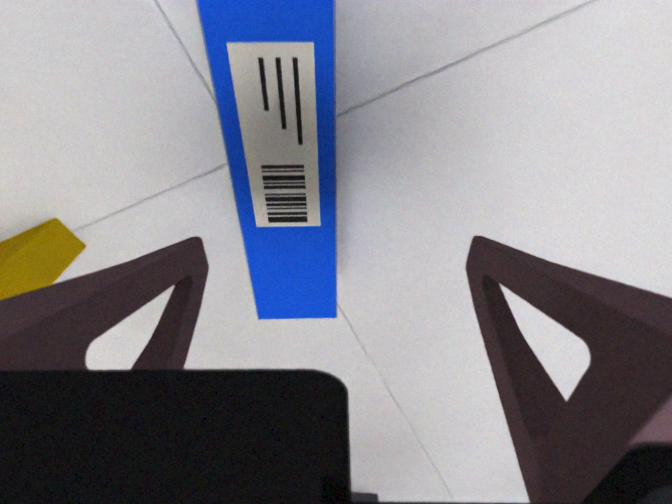

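Request:
move(arm1={"target":[-1.868,0.026,0.757,0,-0.559,0.829,0],"speed":0.15}, arm4={"target":[1.935,0.026,0.757,0,-0.566,0.824,0],"speed":0.15}, arm3={"target":[-0.20,-0.372,0.757,0,1,0,0],"speed":0.15}, cameras=["arm1_cam_wrist","arm4_cam_wrist","arm3_cam_wrist"])

Scene clock: 261.57 s.
Joint torques (N m): arm1=[1.2 -20.37 8.14 0.79 -0.02 0.05] | arm2=[0.91 -10.87 7.51 0.9 0 -0.1] | arm3=[-1.96 -23.53 9.18 0.68 -0.3 0.01] | arm4=[1.38 -18.08 9.94 0.75 -0.13 0.11] | arm5=[-1.73 -8.41 6.26 0.8 -0.05 -0.04] | arm6=[-0.32 -8.7 7.42 0.51 0.03 -0.04] | arm7=[-0.26 1.61 10.43 1.63 -0.1 0.12] | arm8=[2.49 -9.35 9.05 0.17 -0.08 0.03]
Heat: arm1: hottest joint3_rad 36 °C; arm2: hottest joint2_rad 36 °C; arm3: hottest joint3_rad 35 °C; arm4: hottest joint3_rad 45 °C; arm5: hottest joint3_rad 37 °C; arm6: hottest joint2_rad 35 °C; arm7: hottest joint3_rad 45 °C; arm8: hottest joint2_rad 37 °C.
move: arm1 off_target; arm3 off_target; arm4 off_target
Joint velocities: within noise
arm1.joint_positions: joint1_rad=+1.570 joint2_rad=+2.297 joint3_rad=+1.994 joint4_rad=-1.254 joint5_rad=-0.004 joint6_rad=-0.044 gripper_m=+0.09397
arm1.joint_status: not commanded
arm1.hand: x=-1.8665 y=+0.0246 z=+0.7692 quat_wxyz=(-0.003, +0.561, -0.828, +0.000) (m; scene frame)
arm1.hand_target: x=-1.8680 y=+0.0257 z=+0.7571 quat_wxyz=(+0.000, +0.559, -0.829, +0.000) (m; scene frame)
arm1.hand_status: off_target (0.012 m and 0.4 deg from the pose sent, 0.119 m and 0.8 deg at the start)
arm2, arm5, arm6, arm7, arm8: as last shown
arm3.joint_positions: joint1_rad=+0.264 joint2_rad=+2.265 joint3_rad=+1.930 joint4_rad=-1.251 joint5_rad=-0.003 joint6_rad=-0.368 gripper_m=+0.09396
arm3.joint_status: not commanded
arm3.hand: x=-0.1978 y=-0.3833 z=+0.7557 quat_wxyz=(+0.001, +1.000, +0.011, +0.010) (m; scene frame)
arm3.hand_target: x=-0.1998 y=-0.3720 z=+0.7572 quat_wxyz=(+0.000, +1.000, +0.000, +0.000) (m; scene frame)
arm3.hand_status: off_target (0.012 m and 1.7 deg from the pose sent, 0.106 m and 2.7 deg at the start)
arm4.joint_positions: joint1_rad=+0.238 joint2_rad=+2.242 joint3_rad=+1.950 joint4_rad=-1.253 joint5_rad=+0.010 joint6_rad=-0.009 gripper_m=+0.09396
arm4.joint_status: not commanded
arm4.hand: x=+1.9433 y=+0.0217 z=+0.7735 quat_wxyz=(-0.006, +0.564, -0.825, -0.002) (m; scene frame)
arm4.hand_target: x=+1.9348 y=+0.0255 z=+0.7572 quat_wxyz=(+0.000, +0.566, -0.824, +0.000) (m; scene frame)
arm4.hand_status: off_target (0.019 m and 0.7 deg from the pose sent, 0.125 m and 1.3 deg at the start)
arm6.hand_target: x=+0.7499 y=+0.2700 z=+0.9201 quat_wxyz=(+0.000, -0.814, -0.581, +0.000) (m; scene frame)
pictures: arm1_cam_wrist, arm3_cam_wrist, arm4_cam_wrist
camera_calibration:
arm1_cam_wrist: T_world_to_cam=[[0.922473, -0.386058, -0.00155652, 1.73358], [-0.316526, -0.758625, 0.569473, -1.00547], [-0.22103, -0.524831, -0.822008, 0.359305], [0, 0, 0, 1]] pos_world=[-1.83802, 0.0950593, 0.870639]
arm3_cam_wrist: T_world_to_cam=[[-0.016306, 0.999846, 0.00655334, 0.37394], [0.801594, 0.00915463, 0.597799, -0.283859], [0.597646, 0.0150008, -0.801619, 0.853725], [0, 0, 0, 1]] pos_world=[-0.276589, -0.38409, 0.851602]
arm4_cam_wrist: T_world_to_cam=[[0.93672, -0.34979, 0.0141921, -1.82631], [-0.294724, -0.76608, 0.571191, 0.15228], [-0.188925, -0.539229, -0.820694, 1.13849], [0, 0, 0, 1]] pos_world=[1.97071, 0.0917419, 0.873292]

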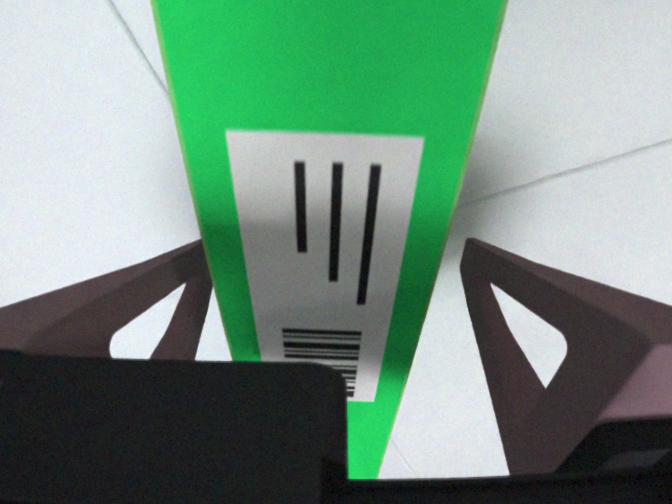

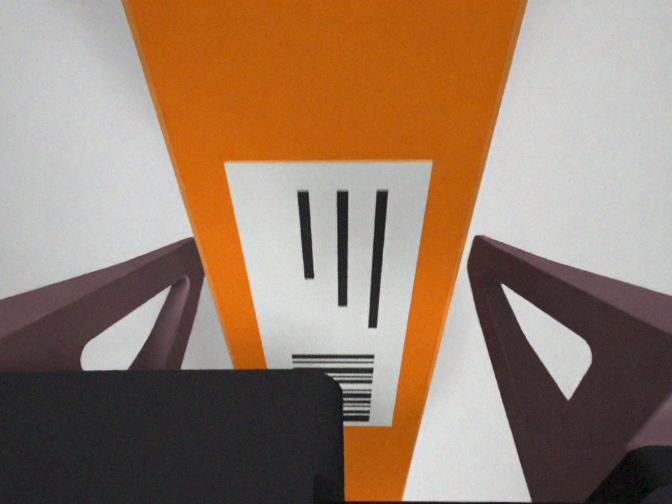

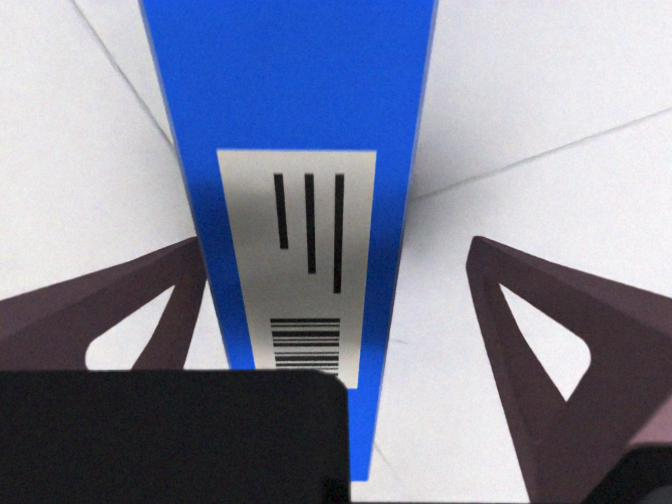

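Request:
move(arm1={"joints":{"gripper_m":0.045}}, arm4={"joints":{"gripper_m":0.045}}, arm3={"joints":{"gripper_m":0.045}}, cameras=[])

Request:
move(arm1={"target":[-1.87,0.018,0.9,0,-0.559,0.829,0],"speed":0.2}, arm4={"target":[1.938,0.018,0.9,0,-0.566,0.824,0],"speed":0.2}, arm3={"target":[-0.195,-0.38,0.9,0,1,0,0],"speed":0.2}, cameras=[])

Request:
move(arm1={"target":[-1.99,-0.24,0.93,0,-0.559,0.829,0],"speed":0.25}, arm4={"target":[1.838,-0.24,0.93,0,-0.566,0.824,0],"speed":0.25}, arm3={"target":[0.06,-0.478,0.93,0,1,0,0],"speed":0.25}, cameras=[])

Request:
move(arm1={"joints":{"joint1_rad":-1.553}}, arm4={"joints":{"joint1_rad":-1.88}}, arm3={"joints":{"joint1_rad":2.136}}, cameras=[])

Request:
move(arm1={"target":[-2.42,-1.234,0.87,0,0.819,0.574,0],"speed":0.25}, arm4={"target":[2.115,-1.182,0.87,0,0.462,0.887,0],"speed":0.25}, arm3={"target":[0.404,-1.285,0.87,0,0.656,0.755,0],"speed":0.25}, cameras=["arm1_cam_wrist","arm4_cam_wrist","arm3_cam_wrist","cam_arm1","cam_arm3","cam_arm4"])

Scene clock: 286.33 s.
Joint torques (N m): arm1=[1.26 -20.48 8.13 0.8 0.01 0.07] | arm2=[0.91 -10.87 7.51 0.9 0 -0.1] | arm3=[-2.02 -24.53 9.21 0.59 -0.28 0.02] | arm4=[1.38 -18.02 9.92 0.76 -0.11 0.11] | arm5=[-1.38 -8.53 6.49 0.81 -0.02 -0.03] | arm6=[-0.32 -8.82 7.41 0.51 0.03 -0.04] | arm7=[-0.21 1.55 10.41 1.59 -0.08 0.11] | arm8=[2.37 -9.23 9.13 0.2 -0.06 0.02]
Heat: arm1: hottest joint3_rad 35 °C; arm2: hottest joint2_rad 35 °C; arm3: hottest joint2_rad 34 °C; arm4: hottest joint3_rad 44 °C; arm5: hottest joint3_rad 37 °C; arm6: hottest joint2_rad 35 °C; arm7: hottest joint3_rad 46 °C; arm8: hottest joint3_rad 37 °C.
move: arm1 off_target; arm3 off_target; arm4 off_target
Joint velocities: within noise
arm1.joint_positions: joint1_rad=+1.570 joint2_rad=+2.297 joint3_rad=+1.994 joint4_rad=-1.254 joint5_rad=-0.005 joint6_rad=-0.044 gripper_m=+0.05907
arm1.joint_status: gripper_m off_target (ended at +0.05910, target +0.04500)
arm1.hand: x=-1.8666 y=+0.0247 z=+0.7692 quat_wxyz=(-0.003, +0.560, -0.828, -0.001) (m; scene frame)
arm1.hand_target: x=-1.8680 y=+0.0257 z=+0.7571 quat_wxyz=(+0.000, +0.559, -0.829, +0.000) (m; scene frame)
arm1.hand_status: not commanded
arm2, arm5, arm6, arm7, arm8: as last shown
arm3.joint_positions: joint1_rad=+0.264 joint2_rad=+2.265 joint3_rad=+1.930 joint4_rad=-1.251 joint5_rad=-0.004 joint6_rad=-0.368 gripper_m=+0.05845
arm3.joint_status: gripper_m off_target (ended at +0.05849, target +0.04500)
arm3.hand: x=-0.1978 y=-0.3834 z=+0.7557 quat_wxyz=(+0.002, +1.000, +0.011, +0.010) (m; scene frame)
arm3.hand_target: x=-0.1997 y=-0.3720 z=+0.7572 quat_wxyz=(+0.000, +1.000, +0.000, +0.000) (m; scene frame)
arm3.hand_status: not commanded
arm4.joint_positions: joint1_rad=+0.238 joint2_rad=+2.242 joint3_rad=+1.950 joint4_rad=-1.253 joint5_rad=+0.009 joint6_rad=-0.009 gripper_m=+0.05898
arm4.joint_status: gripper_m off_target (ended at +0.05901, target +0.04500)
arm4.hand: x=+1.9432 y=+0.0217 z=+0.7735 quat_wxyz=(-0.005, +0.564, -0.826, -0.003) (m; scene frame)
arm4.hand_target: x=+1.9350 y=+0.0254 z=+0.7571 quat_wxyz=(+0.000, +0.566, -0.824, +0.000) (m; scene frame)
arm4.hand_status: not commanded
arm6.hand_target: x=+0.7499 y=+0.2700 z=+0.9200 quat_wxyz=(+0.000, -0.814, -0.581, +0.000) (m; scene frame)
arm8.hand_target: x=-1.7700 y=+0.3101 z=+0.9200 quat_wxyz=(+0.000, -0.829, -0.559, +0.000) (m; scene frame)
pictures: none
No camera images: "cameras" was empty.

Scene clock: 287.93 s.
Joint torques (N m): arm1=[1.26 -19.78 12.4 -0.14 0.01 0.01] | arm2=[0.85 -10.87 7.51 0.91 0 -0.11] | arm3=[-1.44 -25.52 14.2 -0.58 -0.27 0.09] | arm4=[0.73 -18.43 14.56 -0.25 -0.12 0.05] | arm5=[-1.67 -8.23 6.32 0.76 -0.07 -0.04] | arm6=[-0.26 -8.82 7.42 0.5 0.03 -0.04] | arm7=[-0.38 1.73 10.44 1.61 -0.09 0.11] | arm8=[2.37 -9.52 9.05 0.2 -0.06 0.02]
Heat: arm1: hottest joint3_rad 35 °C; arm2: hottest joint2_rad 35 °C; arm3: hottest joint2_rad 34 °C; arm4: hottest joint3_rad 44 °C; arm5: hottest joint3_rad 37 °C; arm6: hottest joint2_rad 35 °C; arm7: hottest joint3_rad 46 °C; arm8: hottest joint3_rad 37 °C.
move: arm1 off_target; arm3 off_target; arm4 off_target
Joint velocities: within noise
arm1.joint_positions: joint1_rad=+1.570 joint2_rad=+2.178 joint3_rad=+2.118 joint4_rad=-1.519 joint5_rad=-0.005 joint6_rad=-0.044 gripper_m=+0.05908
arm1.joint_status: not commanded
arm1.hand: x=-1.8749 y=+0.0085 z=+0.8942 quat_wxyz=(+0.007, +0.560, -0.828, +0.005) (m; scene frame)
arm1.hand_target: x=-1.8701 y=+0.0175 z=+0.9000 quat_wxyz=(+0.000, +0.559, -0.829, +0.000) (m; scene frame)
arm1.hand_status: off_target (0.012 m and 1.0 deg from the pose sent, 0.131 m and 0.4 deg at the start)
arm2, arm5, arm6, arm8: as last shown
arm3.joint_positions: joint1_rad=+0.264 joint2_rad=+2.167 joint3_rad=+2.059 joint4_rad=-1.520 joint5_rad=-0.004 joint6_rad=-0.368 gripper_m=+0.05845
arm3.joint_status: not commanded
arm3.hand: x=-0.1827 y=-0.3898 z=+0.8683 quat_wxyz=(+0.009, +0.999, +0.010, +0.029) (m; scene frame)
arm3.hand_target: x=-0.1934 y=-0.3805 z=+0.9001 quat_wxyz=(+0.000, +1.000, +0.000, -0.001) (m; scene frame)
arm3.hand_status: off_target (0.035 m and 3.7 deg from the pose sent, 0.144 m and 1.7 deg at the start; pose on its path clipped on 5 of 48 steps)
arm4.joint_positions: joint1_rad=+0.238 joint2_rad=+2.149 joint3_rad=+2.094 joint4_rad=-1.530 joint5_rad=+0.009 joint6_rad=-0.009 gripper_m=+0.05899
arm4.joint_status: not commanded
arm4.hand: x=+1.9374 y=+0.0051 z=+0.8880 quat_wxyz=(+0.011, +0.564, -0.825, +0.009) (m; scene frame)
arm4.hand_target: x=+1.9378 y=+0.0173 z=+0.9002 quat_wxyz=(-0.001, +0.566, -0.824, +0.000) (m; scene frame)
arm4.hand_status: off_target (0.018 m and 1.7 deg from the pose sent, 0.127 m and 0.8 deg at the start)
arm7.joint_positions: joint1_rad=-0.316 joint2_rad=+0.535 joint3_rad=+1.368 joint4_rad=-1.177 joint5_rad=-0.073 joint6_rad=-0.126 gripper_m=+0.09396
arm7.joint_status: not commanded
arm7.hand: x=-0.2873 y=+0.4416 z=+1.3804 quat_wxyz=(-0.508, -0.311, -0.757, +0.270) (m; scene frame)
arm7.hand_target: x=-0.2897 y=+0.4449 z=+1.3917 quat_wxyz=(-0.517, -0.307, -0.750, +0.275) (m; scene frame)
arm7.hand_status: not commanded
pictures: none
No camera images: "cameras" was empty.

Scene clock: 289.97 s.
Joint torques (N m): arm1=[1.38 -9.35 7.69 0.75 0 0.07] | arm2=[0.85 -10.87 7.51 0.9 0 -0.11] | arm3=[-0.79 -13.98 9.03 0.39 -0.28 0.12] | arm4=[0.32 -9.52 9.42 0.64 -0.12 0.03] | arm5=[-1.2 -8.88 6.35 0.84 -0.06 -0.02] | arm6=[-0.32 -8.82 7.39 0.51 0.03 -0.04] | arm7=[-0.38 1.61 10.43 1.59 -0.09 0.12] | arm8=[2.61 -9.29 9.07 0.21 -0.07 0.03]
Heat: arm1: hottest joint3_rad 35 °C; arm2: hottest joint2_rad 35 °C; arm3: hottest joint2_rad 34 °C; arm4: hottest joint3_rad 44 °C; arm5: hottest joint3_rad 37 °C; arm6: hottest joint3_rad 35 °C; arm7: hottest joint3_rad 46 °C; arm8: hottest joint3_rad 37 °C.
move: arm1 done; arm3 done; arm4 done
Joint velocities: within noise
arm1.joint_positions: joint1_rad=+1.570 joint2_rad=+1.410 joint3_rad=+1.150 joint4_rad=-1.305 joint5_rad=-0.005 joint6_rad=-0.043 gripper_m=+0.05908
arm1.joint_status: not commanded
arm1.hand: x=-1.9881 y=-0.2410 z=+0.9337 quat_wxyz=(+0.001, +0.560, -0.828, +0.002) (m; scene frame)
arm1.hand_target: x=-1.9900 y=-0.2401 z=+0.9299 quat_wxyz=(+0.000, +0.559, -0.829, +0.000) (m; scene frame)
arm1.hand_status: done (0.004 m and 0.3 deg from the pose sent, 0.276 m and 1.0 deg at the start)
arm2, arm5, arm6, arm7, arm8: as last shown
arm3.joint_positions: joint1_rad=+0.264 joint2_rad=+1.422 joint3_rad=+1.164 joint4_rad=-1.339 joint5_rad=-0.004 joint6_rad=-0.364 gripper_m=+0.05845
arm3.joint_status: not commanded
arm3.hand: x=+0.0620 y=-0.4786 z=+0.9222 quat_wxyz=(+0.004, +1.000, +0.009, +0.014) (m; scene frame)
arm3.hand_target: x=+0.0600 y=-0.4779 z=+0.9300 quat_wxyz=(+0.000, +1.000, +0.000, +0.000) (m; scene frame)
arm3.hand_status: done (0.008 m and 2.0 deg from the pose sent, 0.265 m and 3.7 deg at the start)
arm4.joint_positions: joint1_rad=+0.238 joint2_rad=+1.402 joint3_rad=+1.172 joint4_rad=-1.335 joint5_rad=+0.009 joint6_rad=-0.009 gripper_m=+0.05899
arm4.joint_status: not commanded
arm4.hand: x=+1.8395 y=-0.2405 z=+0.9304 quat_wxyz=(+0.003, +0.564, -0.826, +0.003) (m; scene frame)
arm4.hand_target: x=+1.8381 y=-0.2400 z=+0.9300 quat_wxyz=(+0.000, +0.566, -0.824, +0.000) (m; scene frame)
arm4.hand_status: done (0.002 m and 0.6 deg from the pose sent, 0.268 m and 1.7 deg at the start)
pictures: none
No camera images: "cameras" was empty.

Scene clock: 292.93 s.
Joint torques (N m): arm1=[1.9 -9.35 7.69 0.66 -0.03 0.05] | arm2=[0.91 -10.87 7.53 0.9 0 -0.11] | arm3=[-1.2 -14.1 9.01 0.38 -0.1 0.11] | arm4=[0.73 -9.47 9.48 0.54 -0.12 0.03] | arm5=[-1.79 -8.53 6.43 0.69 0 -0.02] | arm6=[-0.38 -8.82 7.41 0.5 0.03 -0.04] | arm7=[-0.32 1.44 10.45 1.58 -0.09 0.11] | arm8=[2.67 -9.41 9.06 0.16 -0.06 0.04]
Heat: arm1: hottest joint3_rad 35 °C; arm2: hottest joint2_rad 35 °C; arm3: hottest joint2_rad 34 °C; arm4: hottest joint3_rad 44 °C; arm5: hottest joint3_rad 37 °C; arm6: hottest joint2_rad 34 °C; arm7: hottest joint3_rad 46 °C; arm8: hottest joint3_rad 37 °C.
move: arm1 done; arm3 done; arm4 done
Joint velocities: within noise
arm1.joint_positions: joint1_rad=-1.561 joint2_rad=+1.410 joint3_rad=+1.150 joint4_rad=-1.300 joint5_rad=-0.005 joint6_rad=-0.041 gripper_m=+0.05909
arm1.joint_status: all done
arm1.hand: x=-2.3125 y=-0.9706 z=+0.9402 quat_wxyz=(-0.010, -0.826, -0.564, +0.005) (m; scene frame)
arm1.hand_target: x=-2.3085 y=-0.9710 z=+0.9364 quat_wxyz=(-0.010, -0.825, -0.565, +0.003) (m; scene frame)
arm1.hand_status: not commanded
arm2, arm5, arm6, arm7, arm8: as last shown
arm3.joint_positions: joint1_rad=+2.144 joint2_rad=+1.422 joint3_rad=+1.164 joint4_rad=-1.339 joint5_rad=-0.009 joint6_rad=-0.362 gripper_m=+0.05844
arm3.joint_status: all done
arm3.hand: x=+0.4206 y=-1.0083 z=+0.9212 quat_wxyz=(-0.003, +0.583, +0.812, +0.017) (m; scene frame)
arm3.hand_target: x=+0.4173 y=-1.0103 z=+0.9289 quat_wxyz=(+0.005, +0.592, +0.806, +0.005) (m; scene frame)
arm3.hand_status: not commanded
arm4.joint_positions: joint1_rad=-1.891 joint2_rad=+1.402 joint3_rad=+1.172 joint4_rad=-1.333 joint5_rad=+0.009 joint6_rad=-0.008 gripper_m=+0.05901
arm4.joint_status: all done
arm4.hand: x=+1.9239 y=-0.9330 z=+0.9362 quat_wxyz=(+0.002, -0.449, -0.894, +0.013) (m; scene frame)
arm4.hand_target: x=+1.9273 y=-0.9296 z=+0.9357 quat_wxyz=(-0.001, -0.443, -0.896, +0.013) (m; scene frame)
arm4.hand_status: not commanded
pictures: none
No camera images: "cameras" was empty.

Scene clock: 295.37 s.
Joint torques (N m): arm1=[2.32 -19.25 12.59 -0.23 0.16 -0.08] | arm2=[0.85 -10.87 7.53 0.9 0 -0.11] | arm3=[-1.03 -23.24 14.28 -0.14 0.01 0.14] | arm4=[0.03 -18.43 14.98 -0.21 -0.15 0.12] | arm5=[-1.44 -8.82 6.42 0.83 -0.04 -0.07] | arm6=[-0.32 -8.82 7.41 0.51 0.03 -0.04] | arm7=[-0.32 1.49 10.45 1.65 -0.08 0.13] | arm8=[2.43 -9.41 9.03 0.14 -0.05 0.03]
Heat: arm1: hottest joint3_rad 35 °C; arm2: hottest joint3_rad 35 °C; arm3: hottest joint2_rad 34 °C; arm4: hottest joint3_rad 45 °C; arm5: hottest joint3_rad 37 °C; arm6: hottest joint2_rad 34 °C; arm7: hottest joint3_rad 46 °C; arm8: hottest joint3_rad 37 °C.
move: arm1 off_target; arm3 off_target; arm4 off_target
Joint velocities: within noise
arm1.joint_positions: joint1_rad=-1.560 joint2_rad=+2.199 joint3_rad=+2.049 joint4_rad=-1.445 joint5_rad=+0.004 joint6_rad=-0.045 gripper_m=+0.05909
arm1.joint_status: not commanded
arm1.hand: x=-2.4223 y=-1.2191 z=+0.8655 quat_wxyz=(+0.003, -0.825, -0.566, -0.008) (m; scene frame)
arm1.hand_target: x=-2.4197 y=-1.2333 z=+0.8700 quat_wxyz=(+0.000, -0.819, -0.574, +0.001) (m; scene frame)
arm1.hand_status: off_target (0.016 m and 1.5 deg from the pose sent, 0.293 m and 1.9 deg at the start)
arm2, arm5, arm6, arm7, arm8: as last shown
arm3.joint_positions: joint1_rad=+2.144 joint2_rad=+2.157 joint3_rad=+2.007 joint4_rad=-1.452 joint5_rad=+0.001 joint6_rad=-0.200 gripper_m=+0.05845
arm3.joint_status: not commanded
arm3.hand: x=+0.4093 y=-1.2695 z=+0.8533 quat_wxyz=(-0.010, +0.647, +0.762, +0.016) (m; scene frame)
arm3.hand_target: x=+0.4041 y=-1.2839 z=+0.8703 quat_wxyz=(+0.001, +0.656, +0.755, +0.000) (m; scene frame)
arm3.hand_status: off_target (0.023 m and 2.5 deg from the pose sent, 0.282 m and 10.8 deg at the start)
arm4.joint_positions: joint1_rad=-1.891 joint2_rad=+2.289 joint3_rad=+2.267 joint4_rad=-1.560 joint5_rad=-0.013 joint6_rad=+0.018 gripper_m=+0.05901
arm4.joint_status: not commanded
arm4.hand: x=+2.1045 y=-1.1750 z=+0.8706 quat_wxyz=(+0.006, -0.461, -0.888, -0.001) (m; scene frame)
arm4.hand_target: x=+2.1145 y=-1.1815 z=+0.8699 quat_wxyz=(-0.001, -0.462, -0.887, +0.000) (m; scene frame)
arm4.hand_status: off_target (0.013 m and 0.7 deg from the pose sent, 0.321 m and 2.3 deg at the start)
arm6.hand_target: x=+0.7499 y=+0.2700 z=+0.9201 quat_wxyz=(+0.000, -0.814, -0.581, +0.000) (m; scene frame)
pictures: arm1_cam_wrist, arm3_cam_wrist, arm4_cam_wrist, cam_arm1, cam_arm3, cam_arm4
camera_calibration:
arm1_cam_wrist: T_world_to_cam=[[-0.927115, 0.374688, -0.00820792, -1.78077], [0.298719, 0.752011, 0.587577, 1.13655], [0.22633, 0.542299, -0.809127, 2.03628], [0, 0, 0, 1]] pos_world=[-2.45136, -1.29174, 0.965184]
arm3_cam_wrist: T_world_to_cam=[[-0.987642, -0.156712, -0.0021789, 0.206053], [-0.125371, 0.781626, 0.611018, 0.528091], [-0.0940508, 0.60374, -0.791614, 1.60448], [0, 0, 0, 1]] pos_world=[0.420616, -1.34917, 0.947906]
arm4_cam_wrist: T_world_to_cam=[[-0.809338, -0.587172, 0.014161, 0.998416], [-0.467163, 0.658161, 0.590409, 1.24728], [-0.355992, 0.471225, -0.80698, 2.13029], [0, 0, 0, 1]] pos_world=[2.14911, -1.23852, 0.968558]

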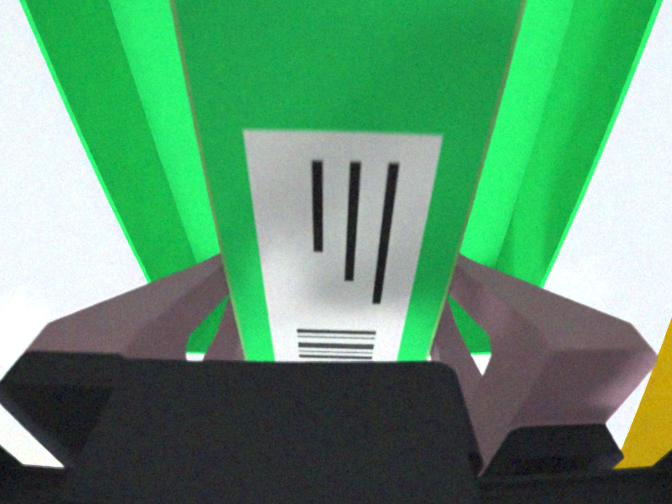

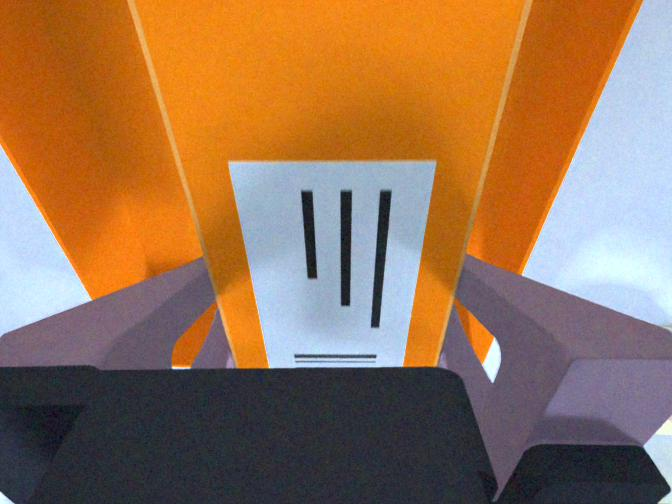

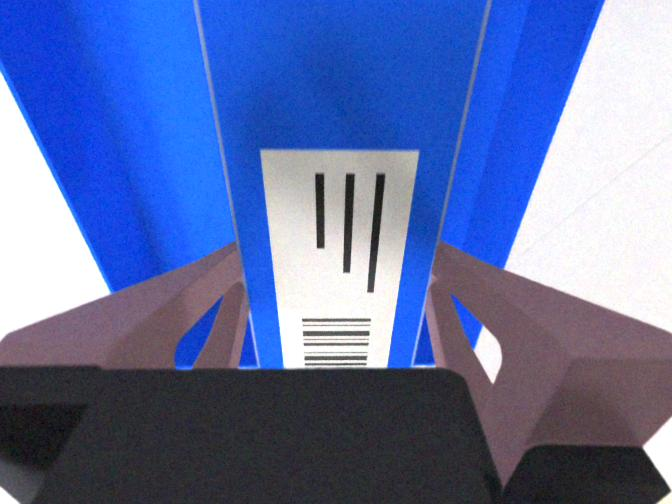

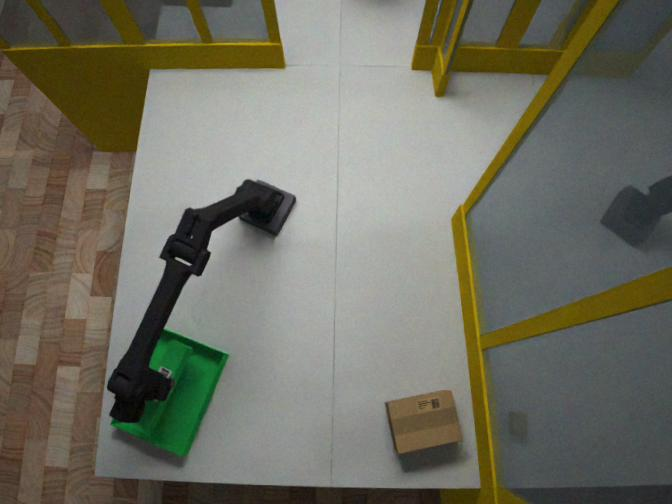

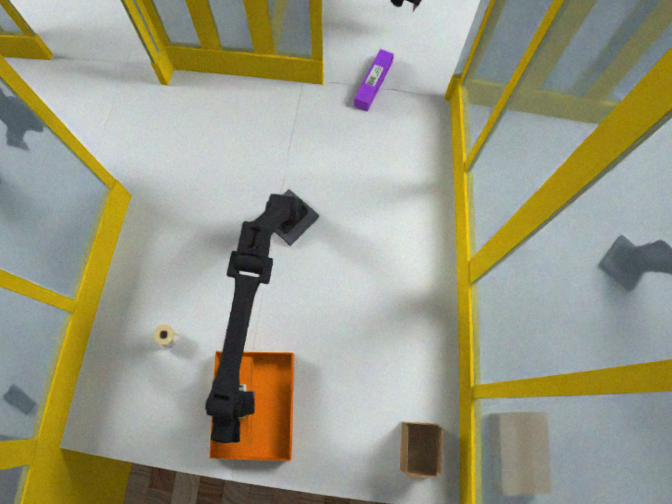

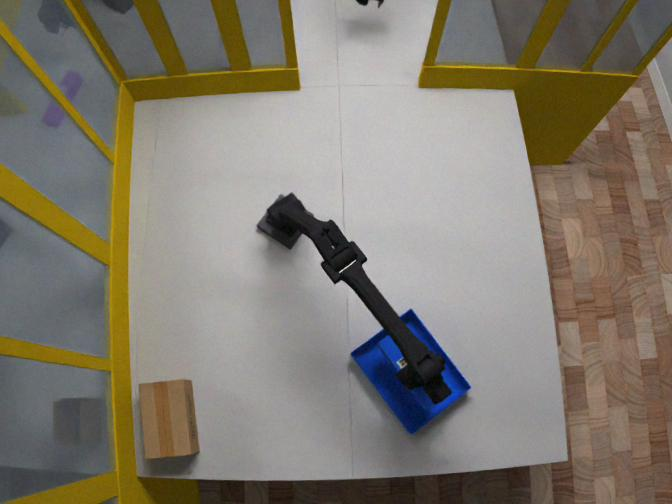

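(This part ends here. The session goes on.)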